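# Swing the cabinet door open to roughly ninety degrees

## Task

Pull the cabinet door open until it stands at about a right angle and stays there by itself, the cabinet not shifted from its spot, and both hands clear of it at the end.

## Robot and tools

Robot: two arms, left_arm and right_arm. left_arm has a left hand (mirror image), right_arm a right hand. Bases in the scene frame: left_arm at (-0.001, +0.351, +0.021) m, right_arm at (+0.033, -0.313, +0.008) m, both nearly unrotated. A camera stand is fixed to the floor behind the arms.

Scene frame: origin at table height, halfway between the nominal bases. +x points out over the table, +y toward left_arm, +z up. Image left/right does not match arm names. All reported hand positions (m) and quaternions (wxyz) use this frame and may be off by a few cm.

Hand point: a point fixed to the palm, 0.15 m out from the wrist flange along the fingers and 0.05 m in front of the palm. Its +z runs along straight fingers, +y out of the palm, +x across the palm away from the thumb on the right hand (toward the thumb on the left hand). Straight fingertips extend 0.06-0.07 m past the point along +z and sit 0.06 m behind it along -y. A wrist bracket on the little-finger side reaches 0.10 m across and can strike things.

Row layout (used by execute_actions and move): 28 numbers, each in [-1, 1], always for both arms. Order: left dx, dy, dz, rx, ry, rz, then left little, ring, middle, index, thumb_bend, thumb_turn, force_limit, speed; then the same 14 for the right arm. dx..rz are offsets, not poses: a displacement of the hand point from the arm's current Hand target, along scene-frame axes, with rx, ry, rz a single rotation vector turning about the Hand target position. Scale: 1.0 = 0.6 m or 180 degrees. Six zeros re-request the current Hand target. Finger numbers are absolute targets: -1 open/straight, +1 closed; thumb_turn -1 beside palm, +1 opposite the fingers. force_limit maps -1..+1 to roughly 0..10 N at the fingertip (thumb motors 0..15 N). speed rises linearly from near zero at -1 to full at +0.48 and stays full above. Nothing means 'unchanged': to keep a hand as is, resend the last eight hand numbers you sent (or, if none sent yet, its hand_measured six plus hand_force_limit and hand_speed).

execute_actions(actions, cameras): actions is a list of actions; each action is a list of up to 15 rows, one per 1/30 s step, the last row repeated to fill 15. Every row in an action is measured from the Hand target at that action's start, so sending the same offset again moves further. Images come back only for an empty list or when cameras names them (["all"], names, or []).

move(target, speed, blend, blocking, cameras): target is one 28-number row or a list of up to 15 rows; all offsets count from the same starting Hand targets. speed in m/s, 0.002-4.3, default 0.25 (turns capped at twice that in rad/s); one value or one per target. blend in m rounds corners; 0 stops at each. Paths are straight, ignore obstacles and the other arm, overshoot more when fast, and are cut off at 10 s. Avoid paths near an arm's own base. blocking=false returns early while the move continues. The result adds a 'move:' line: done, off_target, moving, held, fault, plus limits such as paced or held.

wait(seconds 0-10): let time pass holding the last command. stop(): brake a running move. zoom_image(camera, region [x0,y0,x1,y1] pixels, at most 504x504) on cam_high, cam_low, cam_left_wrist or cam_right_wrist (each 672x504). show_instructions(): shows reference images. finished_scene(scene): integer of the current scene; irreversible, the door must then stay open without the robot.

Results: per arm end_effector_position, end_effector_quat_wxyz, Hand target (the last command after clipping, the base for next offsets), joint positions/velocities/torques, and per hand hand_measured, hand_stopped_by (moving, target, force, stalled, fault), hand_load_n (positive = finger pushed open), hand_force_limit, hand_speed. Lines may be omitted when they read as quiet.

Control behaviour: each step the commanded orientation is limited to within 40 degrees of the measured one. The hand often rests 1-3 cm (up to 5) below or short of its target from friction and weight; that does not imply contact. If it stays short, send the remaining distance as an offset. Small turns can shift the hand point noticeably. A blocked arm keeps pressing until commanded back past its hand point.

Gripping: with the thumb across the palm the hand can hold objects about 0.035-0.065 m thick, or a handle down to ~0.025 m. A motor moves only when its target changes (by 0.002 or more), locks on reaching target or force_limit. To grip harder, raise force_limit and send a more closed target; to release, send a more open one. Close slowly (speed -0.94 or below) for a gentle grip.

Avoid: hitting the cabinet or table hard, slamming the door, fast swings, yanking the cabinet off its place, contact between the two arms, excessive finger loads, letting anything drop off the table. Watch for MOTOR HOT lines: long holds, stretched arms or pushing at unreachable poses heat motors, and at 100 °C an arm collapses for 30-60 s.

Joint ranges (rad): waist ±2.880, shoulder 0 to 3.142, elbow 0 to 3.019, wrist pitch -1.693 to 1.571, wrist yaw ±1.571, wrist roll ±2.094.

Each tool is called after "Call:" in YAML: its name, and indented under it one key for each argument.

Reference images:

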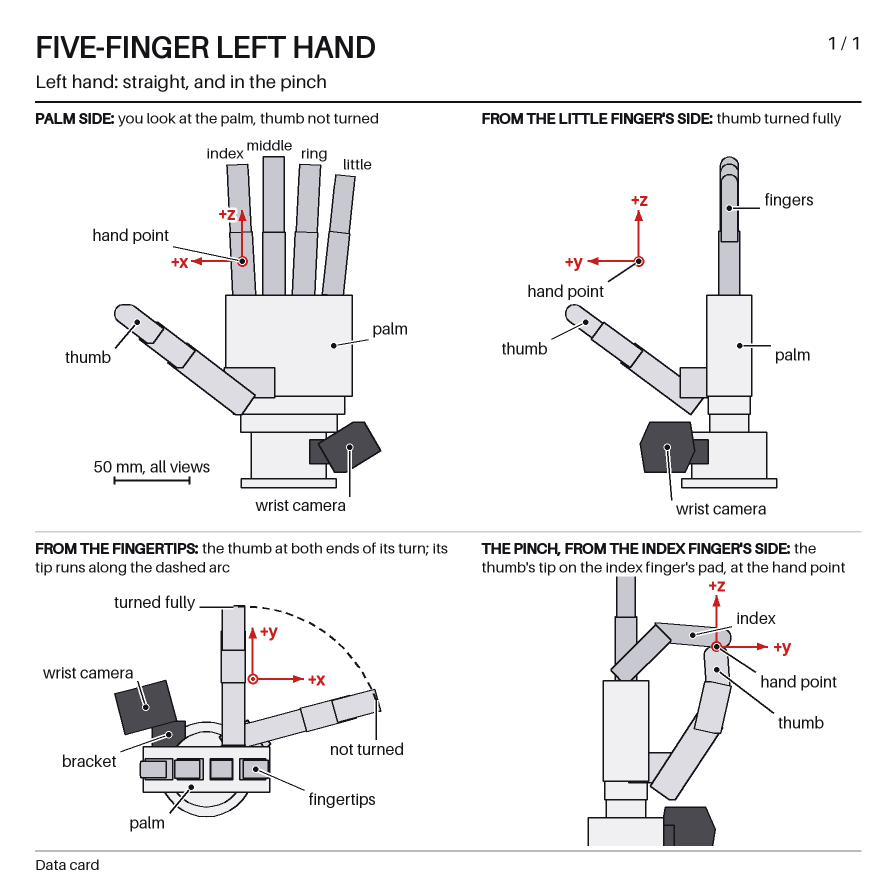

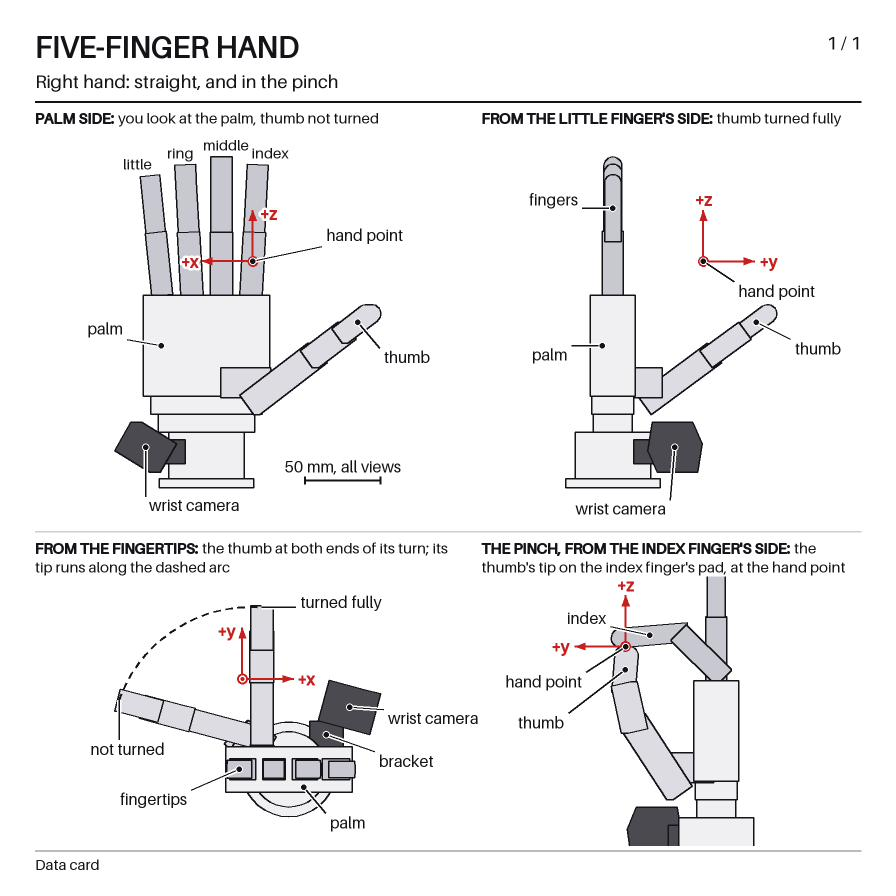

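## Session

Call:
execute_actions:
  actions: []

Scene clock: 0.00 s.
left_arm: end_effector_position=(+0.5785, +0.3315, +0.2747) hand_measured=(-1.000, -1.000, -1.000, -1.000, -1.000, -1.000) hand_load_n=(+0.0, +0.0, +0.0, +0.0, +0.0, +0.0) hand_stopped_by=(target, target, target, target, target, target) hand_force_limit=0.00 hand_speed=-0.80 end_effector_quat_wxyz=(+0.003, +0.938, +0.005, +0.347) | right_arm: end_effector_position=(+0.1384, +0.0013, +0.2884) hand_measured=(-1.000, -1.000, -1.000, -1.000, -1.000, -1.000) hand_load_n=(+0.0, +0.0, +0.0, -0.5, +0.0, +0.0) hand_stopped_by=(target, target, target, target, target, target) hand_force_limit=0.00 hand_speed=-0.80 end_effector_quat_wxyz=(-0.587, +0.725, +0.347, +0.104)
Joint positions: left_arm=[0.1 1.361 1.155 -0.658 0.064 -1.51] | right_arm=[0.823 0.649 0.712 -0.587 -0.952 -1.061]
Joint velocities: within noise
Joint torques (N m): no reading
Heat: left arm: hottest elbow 32 °C; right arm: hottest elbow 42 °C.
Hand target: left_arm +0.5859, +0.3322, +0.2952; +0.001, +0.931, +0.005, +0.366 | right_arm +0.1404, +0.0034, +0.2988; -0.589, +0.720, +0.350, +0.111

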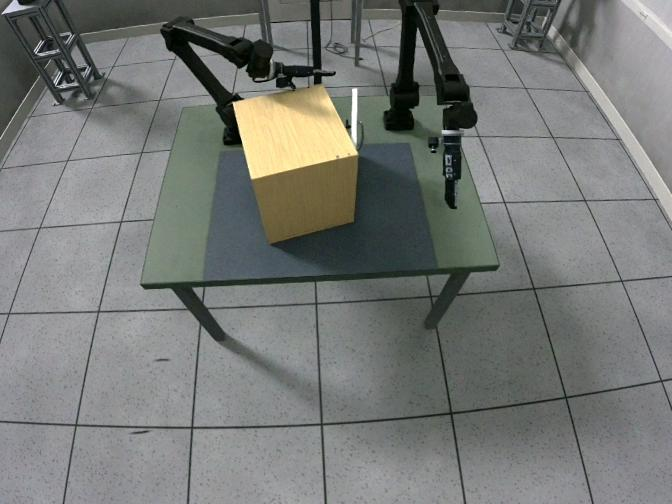

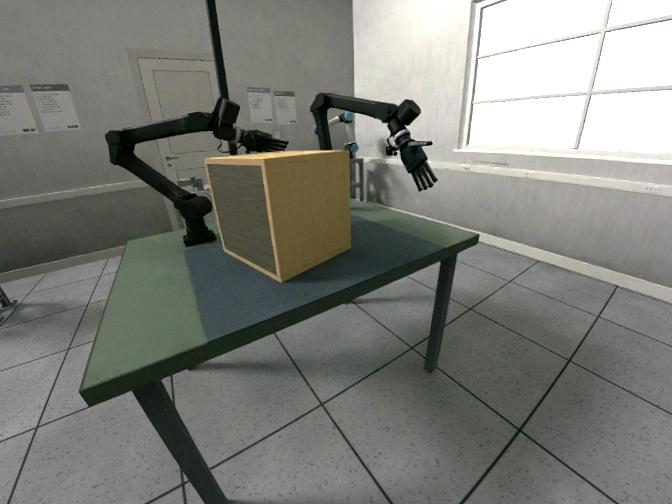

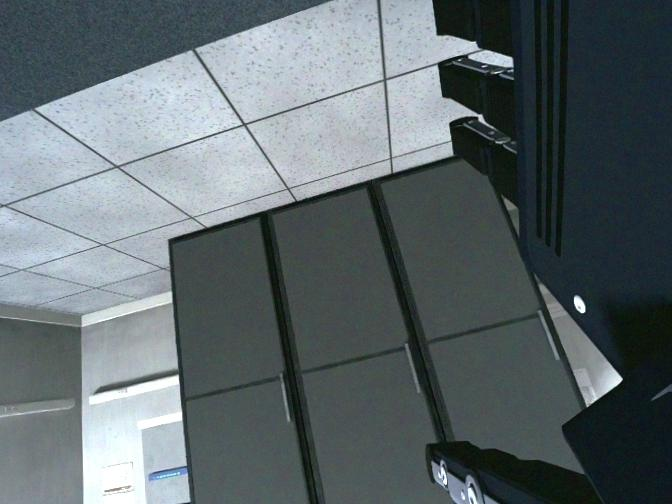

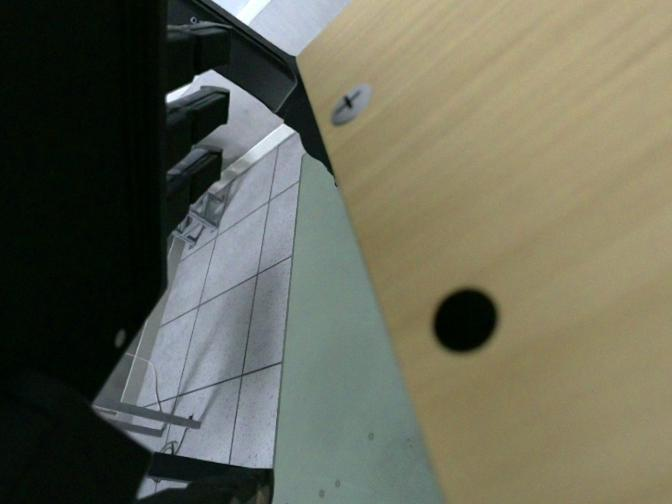

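Call:
zoom_image:
  camera: "cam_high"
  region: [220, 60, 420, 260]

Scaled by 2.520 from the camera's 672x504 image, which has a finer 960x720 frame.

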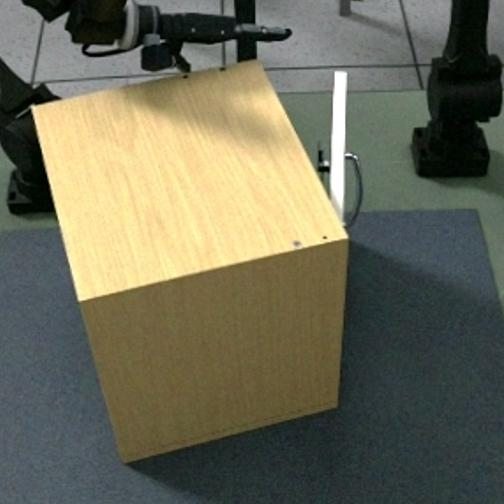

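Call:
move:
  target:
    - [-0.10,0.04,0.2,0.1,0.1,-0.25,-1,-1,-1,-1,-1,-1,0,-0.4,0,0,0.28,0,0,0,-1,-1,-1,-1,-1,-1,0,-0.8]
    - [-0.177,0.047,0.275,0.187,0.186,-0.477,1,1,1,-1,-1,-1,0,-0.4,0.30,-0.30,0.30,0,0,-0.15,-1,-1,-1,-1,-1,-1,0,-0.8]
    - [-0.61,-0.103,0.275,-0.355,0.0165,0.904,1,1,1,-1,-1,-1,0,-0.4,0.42,-0.60,0.30,0,0,-0.28,-1,-1,-1,-1,-1,-1,0,-0.8]
  speed: [0.25,0.35,0.35]
  blend: 0.02
  cameras: ["cam_high","cam_left_wrist"]

Scene clock: 46.17 s.
left_arm: end_effector_position=(+0.2222, +0.2707, +0.4619) hand_measured=(+1.000, +1.000, +1.000, -1.000, -1.000, -1.000) hand_load_n=(+0.0, +0.0, +0.0, +0.0, +0.0, +0.0) hand_stopped_by=(target, target, target, target, target, target) hand_force_limit=0.00 hand_speed=-0.40 end_effector_quat_wxyz=(+0.236, +0.029, +0.965, -0.107) | right_arm: end_effector_position=(+0.3889, -0.3495, +0.4630) hand_measured=(-1.000, -1.000, -1.000, -1.000, -1.000, -1.000) hand_load_n=(+0.0, +0.0, +0.0, +0.0, +0.0, +0.0) hand_stopped_by=(target, target, target, target, target, target) hand_force_limit=0.00 hand_speed=-0.80 end_effector_quat_wxyz=(-0.480, +0.800, -0.017, +0.359)
Joint positions: left_arm=[-0.544 0.906 1.547 -1.69 -0.046 1.096] | right_arm=[-0.585 1.127 1.511 -1.69 -1.276 -1.915]
Joint torques (N m): left_arm=[-0.97 -0.09 5.45 0.7 -0.21 -0.05] | right_arm=[0.73 -3.84 10.35 -0.06 -0.89 -0.12]
Heat: left arm: hottest elbow 39 °C; right arm: hottest elbow 49 °C.
Hand target: left_arm +0.2198, +0.2704, +0.4601; +0.000, +0.043, +0.999, +0.000 | right_arm +0.3924, -0.3567, +0.4788; -0.486, +0.800, +0.010, +0.352
Off the commanded pose: left_arm 0.003 m, 30 deg | right_arm 0.018 m, 3 deg.
joint sent to its limit (left arm) — joint 4 (wrist pitch), lower limit. The joint targets are off in orientation, not in position.
joint sent to its limit (right arm) — joint 4 (wrist pitch), lower limit. The joint targets are off in orientation, not in position.
move: off_target (left_arm, right_arm); blend cut to 0 m at target 2; target 2's new numbers were sent with left_arm's hand 0.027 m and 21 deg from that target
Images, in order (width x height): cam_high 672x504, cam_left_wrist 672x504.

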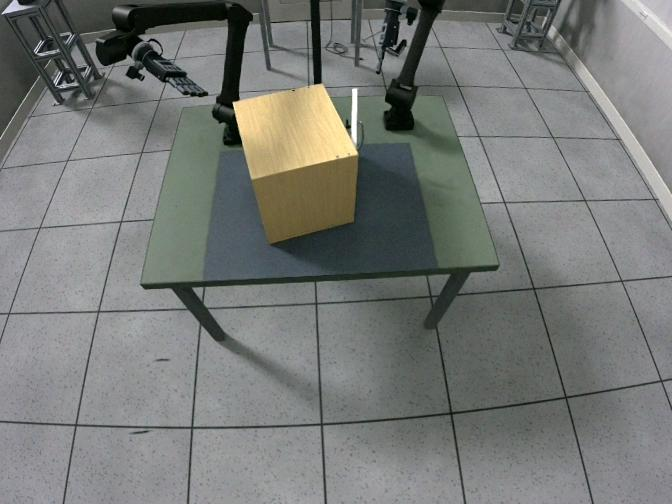

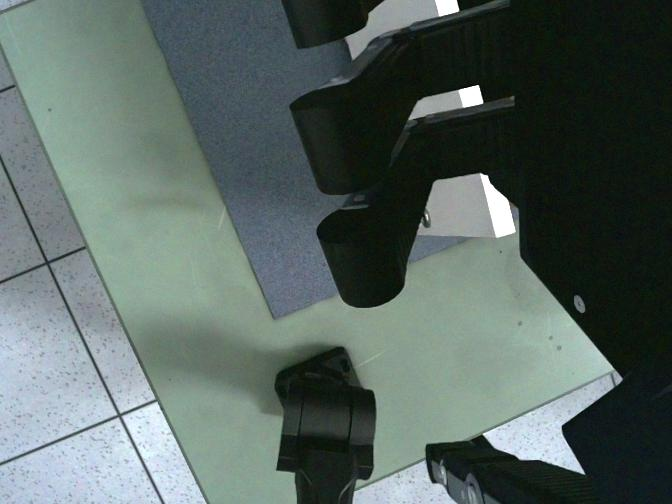

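Call:
move:
  target: [-0.025,-0.217,-0.06,0,0,0,1,1,1,-1,-1,-1,0,-0.4,0,0,0,0,0,0,-1,-1,-1,-1,-1,-1,0,-0.8]
  speed: 0.2
  cameras: ["cam_high","cam_left_wrist"]

Call:
zoom_image:
  camera: "cam_high"
  region: [260, 30, 420, 190]

Scene clock: 74.87 s.
left_arm: end_effector_position=(+0.2062, +0.1459, +0.4023) hand_measured=(+1.000, +1.000, +1.000, -1.000, -1.000, -1.000) hand_load_n=(+0.0, +0.0, +0.0, +0.0, +0.0, +0.0) hand_stopped_by=(target, target, target, target, target, target) hand_force_limit=0.00 hand_speed=-0.40 end_effector_quat_wxyz=(+0.110, +0.045, +0.988, -0.097) | right_arm: end_effector_position=(+0.3889, -0.3495, +0.4630) hand_measured=(-1.000, -1.000, -1.000, -1.000, -1.000, -1.000) hand_load_n=(+0.0, +0.0, +0.0, +0.0, +0.0, +0.0) hand_stopped_by=(target, target, target, target, target, target) hand_force_limit=0.00 hand_speed=-0.80 end_effector_quat_wxyz=(-0.480, +0.800, -0.017, +0.359)
Joint positions: left_arm=[-0.867 1.139 1.551 -1.69 -0.029 0.795] | right_arm=[-0.585 1.127 1.511 -1.69 -1.276 -1.915]
Joint torques (N m): left_arm=[-0.79 -4.54 10.07 0.24 0.11 -0.24] | right_arm=[0.73 -3.96 10.36 -0.09 -0.89 -0.12]
Heat: left arm: hottest elbow 38 °C; right arm: hottest elbow 54 °C.
Hand target: left_arm +0.2048, +0.1403, +0.4243; +0.000, +0.043, +0.999, +0.000 | right_arm +0.3924, -0.3567, +0.4788; -0.486, +0.800, +0.010, +0.352
Off the commanded pose: left_arm 0.023 m, 17 deg | right_arm 0.018 m, 3 deg.
joint sent to its limit (left arm) — joint 4 (wrist pitch), lower limit. The joint targets are off in orientation, not in position.
joint sent to its limit (right arm) — joint 4 (wrist pitch), lower limit. The joint targets are off in orientation, not in position.
move: off_target (left_arm, right_arm)
Images, in order (width x height): cam_high 672x504, cam_left_wrist 672x504.

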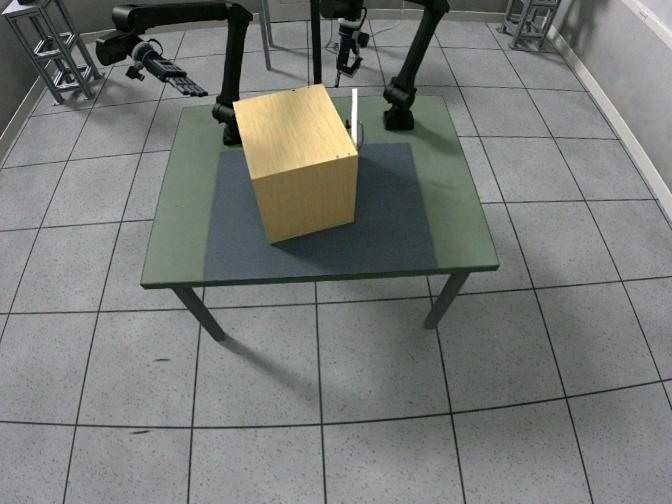

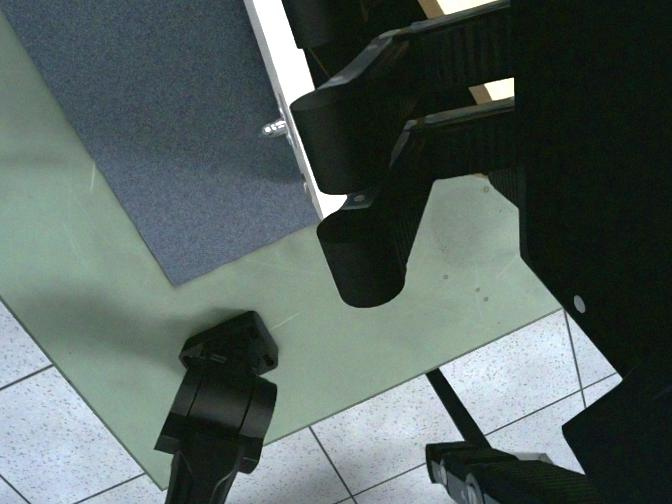

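Scaled by 3.150 from the camera's 672x504 image, which has a finer 960x720 frame.

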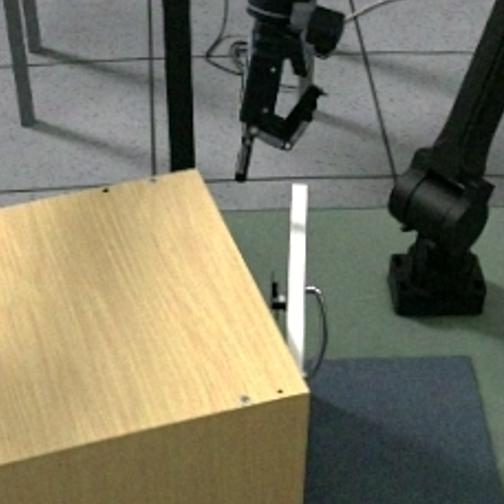

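Call:
move:
  target: [0,0.0,-0.145,0,0,0,1,1,1,-1,-1,-1,0,-0.4,0,0,0,0,0,0,-1,-1,-1,-1,-1,-1,0,-0.8]
  speed: 0.12
  cameras: ["cam_high","cam_left_wrist"]

Call:
zoom_image:
  camera: "cam_high"
  region: [260, 30, 420, 190]

Scene clock: 84.97 s.
left_arm: end_effector_position=(+0.2073, +0.1385, +0.3377) hand_measured=(+1.000, +1.000, +1.000, -1.000, -1.000, -1.000) hand_load_n=(+0.0, +0.0, +0.0, +0.0, +0.0, +0.0) hand_stopped_by=(target, target, target, target, target, target) hand_force_limit=0.00 hand_speed=-0.40 end_effector_quat_wxyz=(+0.033, +0.047, +0.998, -0.029) | right_arm: end_effector_position=(+0.3889, -0.3495, +0.4630) hand_measured=(-1.000, -1.000, -1.000, -1.000, -1.000, -1.000) hand_load_n=(+0.0, -0.5, +0.0, +0.0, +0.0, -0.5) hand_stopped_by=(target, target, target, target, target, target) hand_force_limit=0.00 hand_speed=-0.80 end_effector_quat_wxyz=(-0.480, +0.800, -0.017, +0.359)
Joint positions: left_arm=[-0.867 1.242 1.448 -1.69 -0.009 0.795] | right_arm=[-0.585 1.127 1.511 -1.69 -1.276 -1.915]
Joint torques (N m): left_arm=[-0.03 -5.83 6.2 -0.12 0.12 -0.19] | right_arm=[0.79 -3.84 10.37 -0.08 -0.88 -0.12]
Heat: left arm: hottest elbow 40 °C; right arm: hottest elbow 55 °C.
Hand target: left_arm +0.2048, +0.1403, +0.3373; +0.000, +0.043, +0.999, +0.000 | right_arm +0.3924, -0.3567, +0.4788; -0.486, +0.800, +0.010, +0.352
Off the commanded pose: left_arm 0.003 m, 5 deg | right_arm 0.018 m, 3 deg.
joint sent to its limit (left arm) — joint 4 (wrist pitch), lower limit. The joint targets are off in orientation, not in position.
joint sent to its limit (right arm) — joint 4 (wrist pitch), lower limit. The joint targets are off in orientation, not in position.
move: off_target (left_arm, right_arm)
Images, in order (width x height): cam_high 672x504, cam_left_wrist 672x504.

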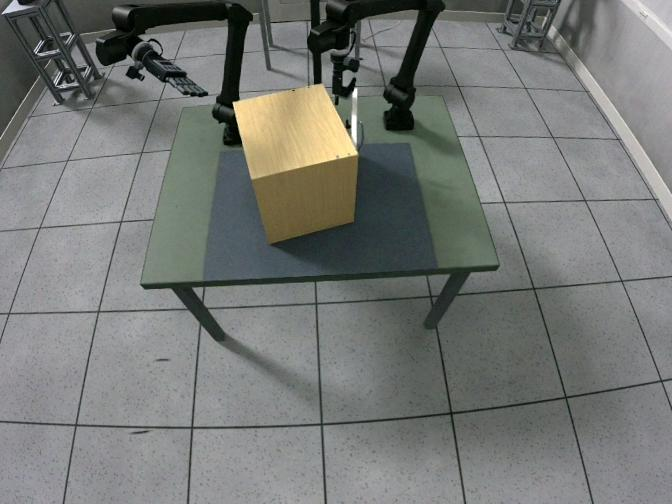

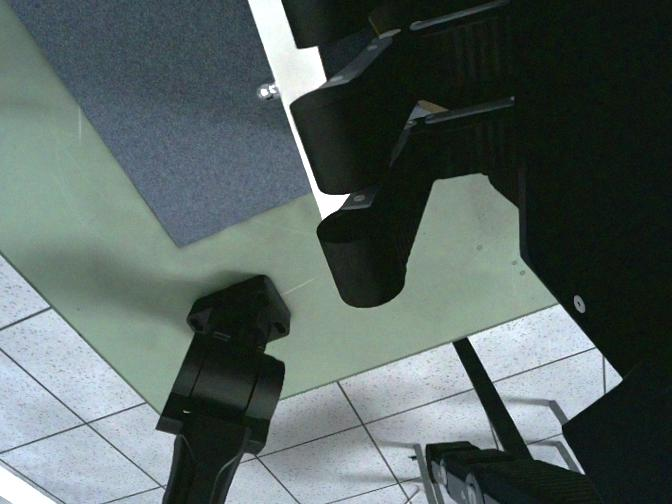

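Scaled by 3.150 from the camera's 672x504 image, which has a finer 960x720 frame.

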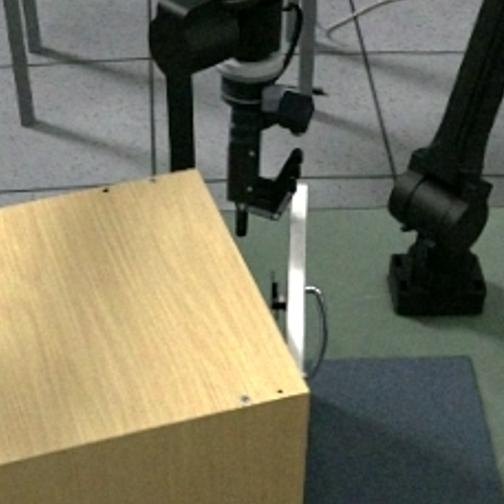

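Call:
move:
  target:
    - [0.0605,0.211,0.0,0,0,-0.055,1,1,1,-1,-1,-1,0,-0.4,0,0,0,0,0,0,-1,-1,-1,-1,-1,-1,0,-0.8]
    - [0.15,0.341,0.015,0,0,-0.055,1,1,1,-1,-1,-1,0,-0.4,0,0,0,0,0,0,-1,-1,-1,-1,-1,-1,0,-0.8]
    - [0.2445,0.4145,0.03,0,0,-0.055,1,1,1,-1,-1,-1,0,-0.4,0,0,0,0,0,0,-1,-1,-1,-1,-1,-1,0,-0.8]
  speed: 0.1
  blend: 0.03
  cameras: ["cam_high"]

Call:
zoom_image:
  camera: "cam_high"
  region: [240, 50, 440, 250]

Scene clock: 114.50 s.
left_arm: end_effector_position=(+0.3417, +0.3851, +0.3342) hand_measured=(+1.000, +1.000, +1.000, -1.000, -1.000, -1.000) hand_load_n=(+0.0, +0.5, +0.0, +0.0, +0.0, +0.0) hand_stopped_by=(target, target, target, target, target, target) hand_force_limit=0.00 hand_speed=-0.40 end_effector_quat_wxyz=(+0.032, +0.129, +0.991, +0.009) | right_arm: end_effector_position=(+0.3889, -0.3495, +0.4630) hand_measured=(-1.000, -1.000, -1.000, -1.000, -1.000, -1.000) hand_load_n=(+0.0, +0.0, +0.0, +0.0, +0.0, +0.0) hand_stopped_by=(target, target, target, target, target, target) hand_force_limit=0.00 hand_speed=-0.80 end_effector_quat_wxyz=(-0.480, +0.800, -0.017, +0.359)
Joint positions: left_arm=[-0.093 1.248 1.432 -1.691 -0.017 1.733] | right_arm=[-0.585 1.127 1.511 -1.69 -1.276 -1.915]
Joint torques (N m): left_arm=[0.79 -5.6 10.19 -0.13 -0.18 -0.05] | right_arm=[0.85 -3.78 10.4 -0.08 -0.88 -0.12]
Heat: left arm: hottest elbow 41 °C; right arm: hottest elbow 57 °C.
Hand target: left_arm +0.3516, +0.3888, +0.3551; +0.000, +0.130, +0.992, +0.000 | right_arm +0.3924, -0.3567, +0.4788; -0.486, +0.800, +0.010, +0.352
Off the commanded pose: left_arm 0.024 m, 4 deg | right_arm 0.018 m, 3 deg.
joint sent to its limit (left arm) — joint 4 (wrist pitch), lower limit. The joint targets are off in orientation, not in position.
joint sent to its limit (right arm) — joint 4 (wrist pitch), lower limit. The joint targets are off in orientation, not in position.
move: off_target (left_arm, right_arm)
Images, in order (width x height): cam_high 672x504.

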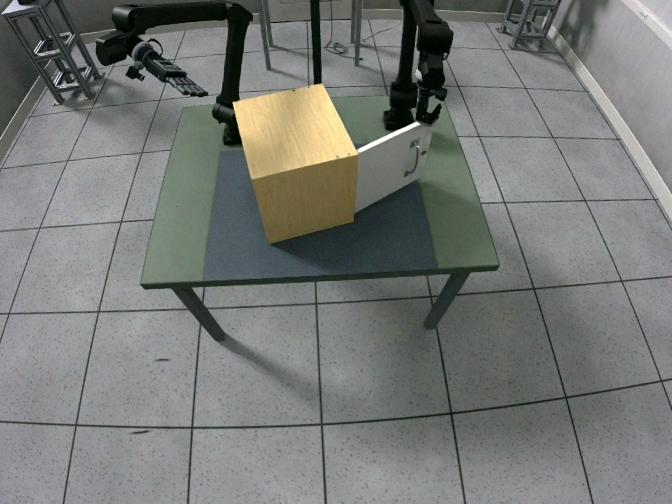

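Scaled by 2.520 from the camera's 672x504 image, which has a finer 960x720 frame.

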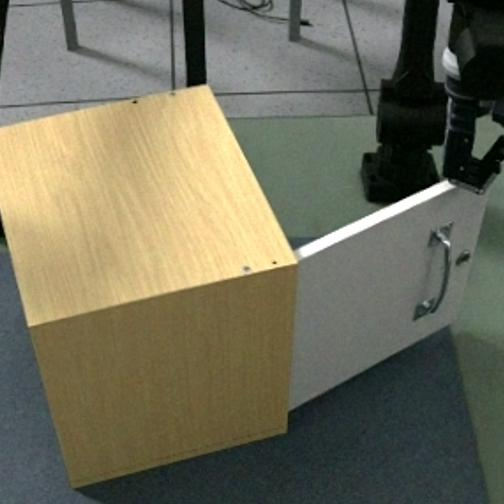

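Call:
move:
  target: [0.09,0.047,0.01,0,0,0.028,1,1,1,-1,-1,-1,0,-0.4,0,0,0,0,0,0,-1,-1,-1,-1,-1,-1,0,-0.8]
  speed: 0.1
  cameras: ["cam_high"]

Call:
zoom_image:
  camera: "cam_high"
  region: [240, 50, 440, 250]

Scene clock: 123.27 s.
left_arm: end_effector_position=(+0.3947, +0.4115, +0.3404) hand_measured=(+1.000, +1.000, +1.000, -1.000, -1.000, -1.000) hand_load_n=(+0.0, +0.0, +0.0, +0.0, +0.0, +0.0) hand_stopped_by=(target, target, target, target, target, target) hand_force_limit=0.00 hand_speed=-0.40 end_effector_quat_wxyz=(+0.032, +0.089, +0.995, +0.011) | right_arm: end_effector_position=(+0.3889, -0.3495, +0.4630) hand_measured=(-1.000, -1.000, -1.000, -1.000, -1.000, -1.000) hand_load_n=(+0.0, +0.0, +0.0, +0.0, +0.0, +0.0) hand_stopped_by=(target, target, target, target, target, target) hand_force_limit=0.00 hand_speed=-0.80 end_effector_quat_wxyz=(-0.480, +0.800, -0.017, +0.359)
Joint positions: left_arm=[-0.012 1.397 1.586 -1.696 -0.017 1.734] | right_arm=[-0.585 1.127 1.511 -1.69 -1.276 -1.915]
Joint torques (N m): left_arm=[1.2 -8.18 10.22 0.13 -0.17 -0.08] | right_arm=[0.85 -3.9 10.39 -0.06 -0.89 -0.13]
Heat: left arm: hottest elbow 43 °C; right arm: hottest elbow 57 °C.
Hand target: left_arm +0.4056, +0.4171, +0.3612; +0.000, +0.086, +0.996, +0.000 | right_arm +0.3924, -0.3567, +0.4788; -0.486, +0.800, +0.010, +0.352
Off the commanded pose: left_arm 0.024 m, 4 deg | right_arm 0.018 m, 3 deg.
joint sent to its limit (left arm) — joint 4 (wrist pitch), lower limit. The joint targets are off in orientation, not in position.
joint sent to its limit (right arm) — joint 4 (wrist pitch), lower limit. The joint targets are off in orientation, not in position.
move: off_target (left_arm, right_arm)
Images, in order (width x height): cam_high 672x504.

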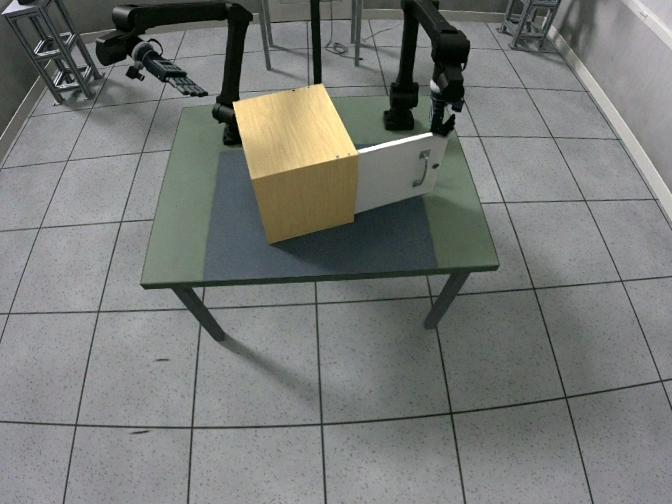

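Scaled by 2.520 from the camera's 672x504 image, which has a finer 960x720 frame.

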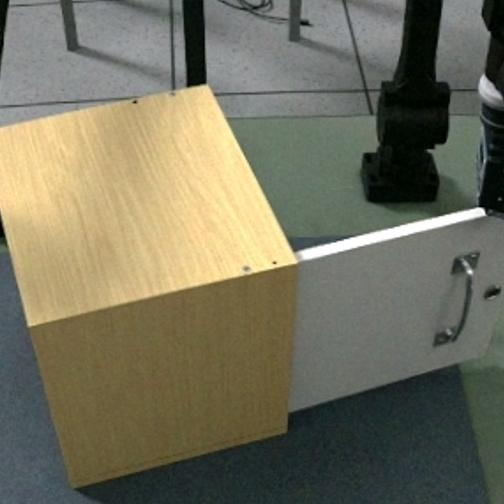

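Call:
move:
  target:
    - [-0.07,-0.01,0.0,0,0,0,1,1,1,-1,-1,-1,0,-0.4,0,0,0,0,0,0,-1,-1,-1,-1,-1,-1,0,-0.8]
    - [-0.10,-0.01,0.25,0,0,0,1,1,1,-1,-1,-1,0,-0.4,0,0,0,0,0,0,-1,-1,-1,-1,-1,-1,0,-0.8]
  speed: [0.15,0.3]
  blend: 0.01
  cameras: ["cam_high"]

Call:
zoom_image:
  camera: "cam_high"
  region: [240, 50, 490, 300]

Scene clock: 129.63 s.
left_arm: end_effector_position=(+0.3427, +0.4155, +0.4980) hand_measured=(+1.000, +1.000, +1.000, -1.000, -1.000, -1.000) hand_load_n=(+0.0, +0.0, +0.0, +0.0, +0.0, +0.0) hand_stopped_by=(target, target, target, target, target, target) hand_force_limit=0.00 hand_speed=-0.40 end_effector_quat_wxyz=(+0.234, +0.089, +0.967, +0.054) | right_arm: end_effector_position=(+0.3889, -0.3495, +0.4630) hand_measured=(-1.000, -1.000, -1.000, -1.000, -1.000, -1.000) hand_load_n=(+0.0, +0.0, +0.0, +0.0, +0.0, +0.0) hand_stopped_by=(target, target, target, target, target, target) hand_force_limit=0.00 hand_speed=-0.80 end_effector_quat_wxyz=(-0.480, +0.800, -0.017, +0.359)
Joint positions: left_arm=[-0.041 1.137 1.74 -1.696 -0.085 1.729] | right_arm=[-0.585 1.127 1.511 -1.69 -1.276 -1.915]
Joint torques (N m): left_arm=[-1.26 -3.31 8.38 0.77 -0.24 -0.16] | right_arm=[0.79 -3.84 10.37 -0.09 -0.89 -0.11]
Heat: left arm: hottest elbow 43 °C; right arm: hottest elbow 57 °C.
Hand target: left_arm +0.3455, +0.4111, +0.5113; +0.000, +0.086, +0.996, +0.000 | right_arm +0.3924, -0.3567, +0.4788; -0.486, +0.800, +0.010, +0.352
Off the commanded pose: left_arm 0.014 m, 28 deg | right_arm 0.018 m, 3 deg.
joint sent to its limit (left arm) — joint 4 (wrist pitch), lower limit. The joint targets are off in orientation, not in position.
joint sent to its limit (right arm) — joint 4 (wrist pitch), lower limit. The joint targets are off in orientation, not in position.
move: off_target (left_arm, right_arm)
Images, in order (width x height): cam_high 672x504.

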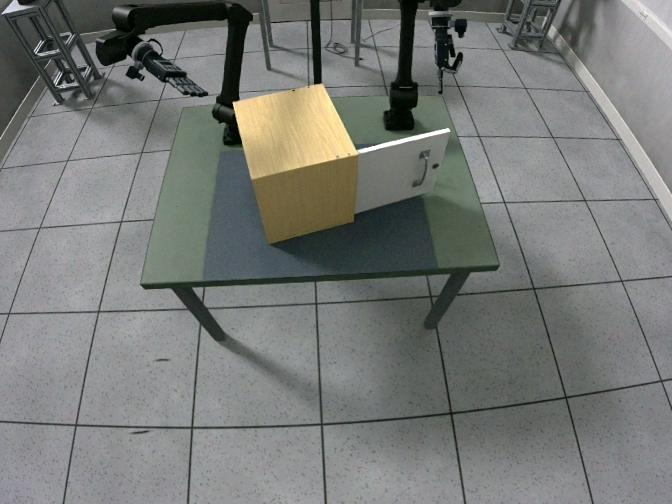

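Scaled by 2.016 from the camera's 672x504 image, which has a finer 960x720 frame.

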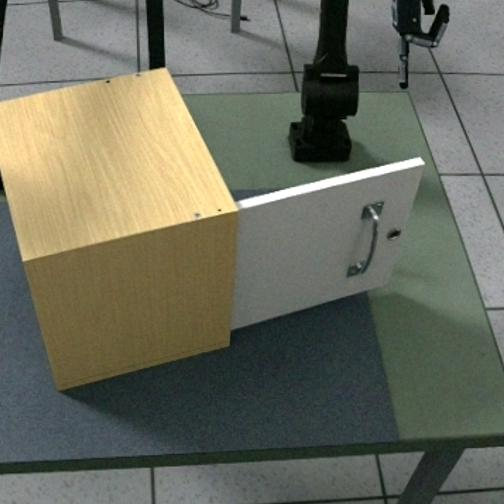

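Call:
finished_scene:
  scene: 2

The scene is finished: the task was done.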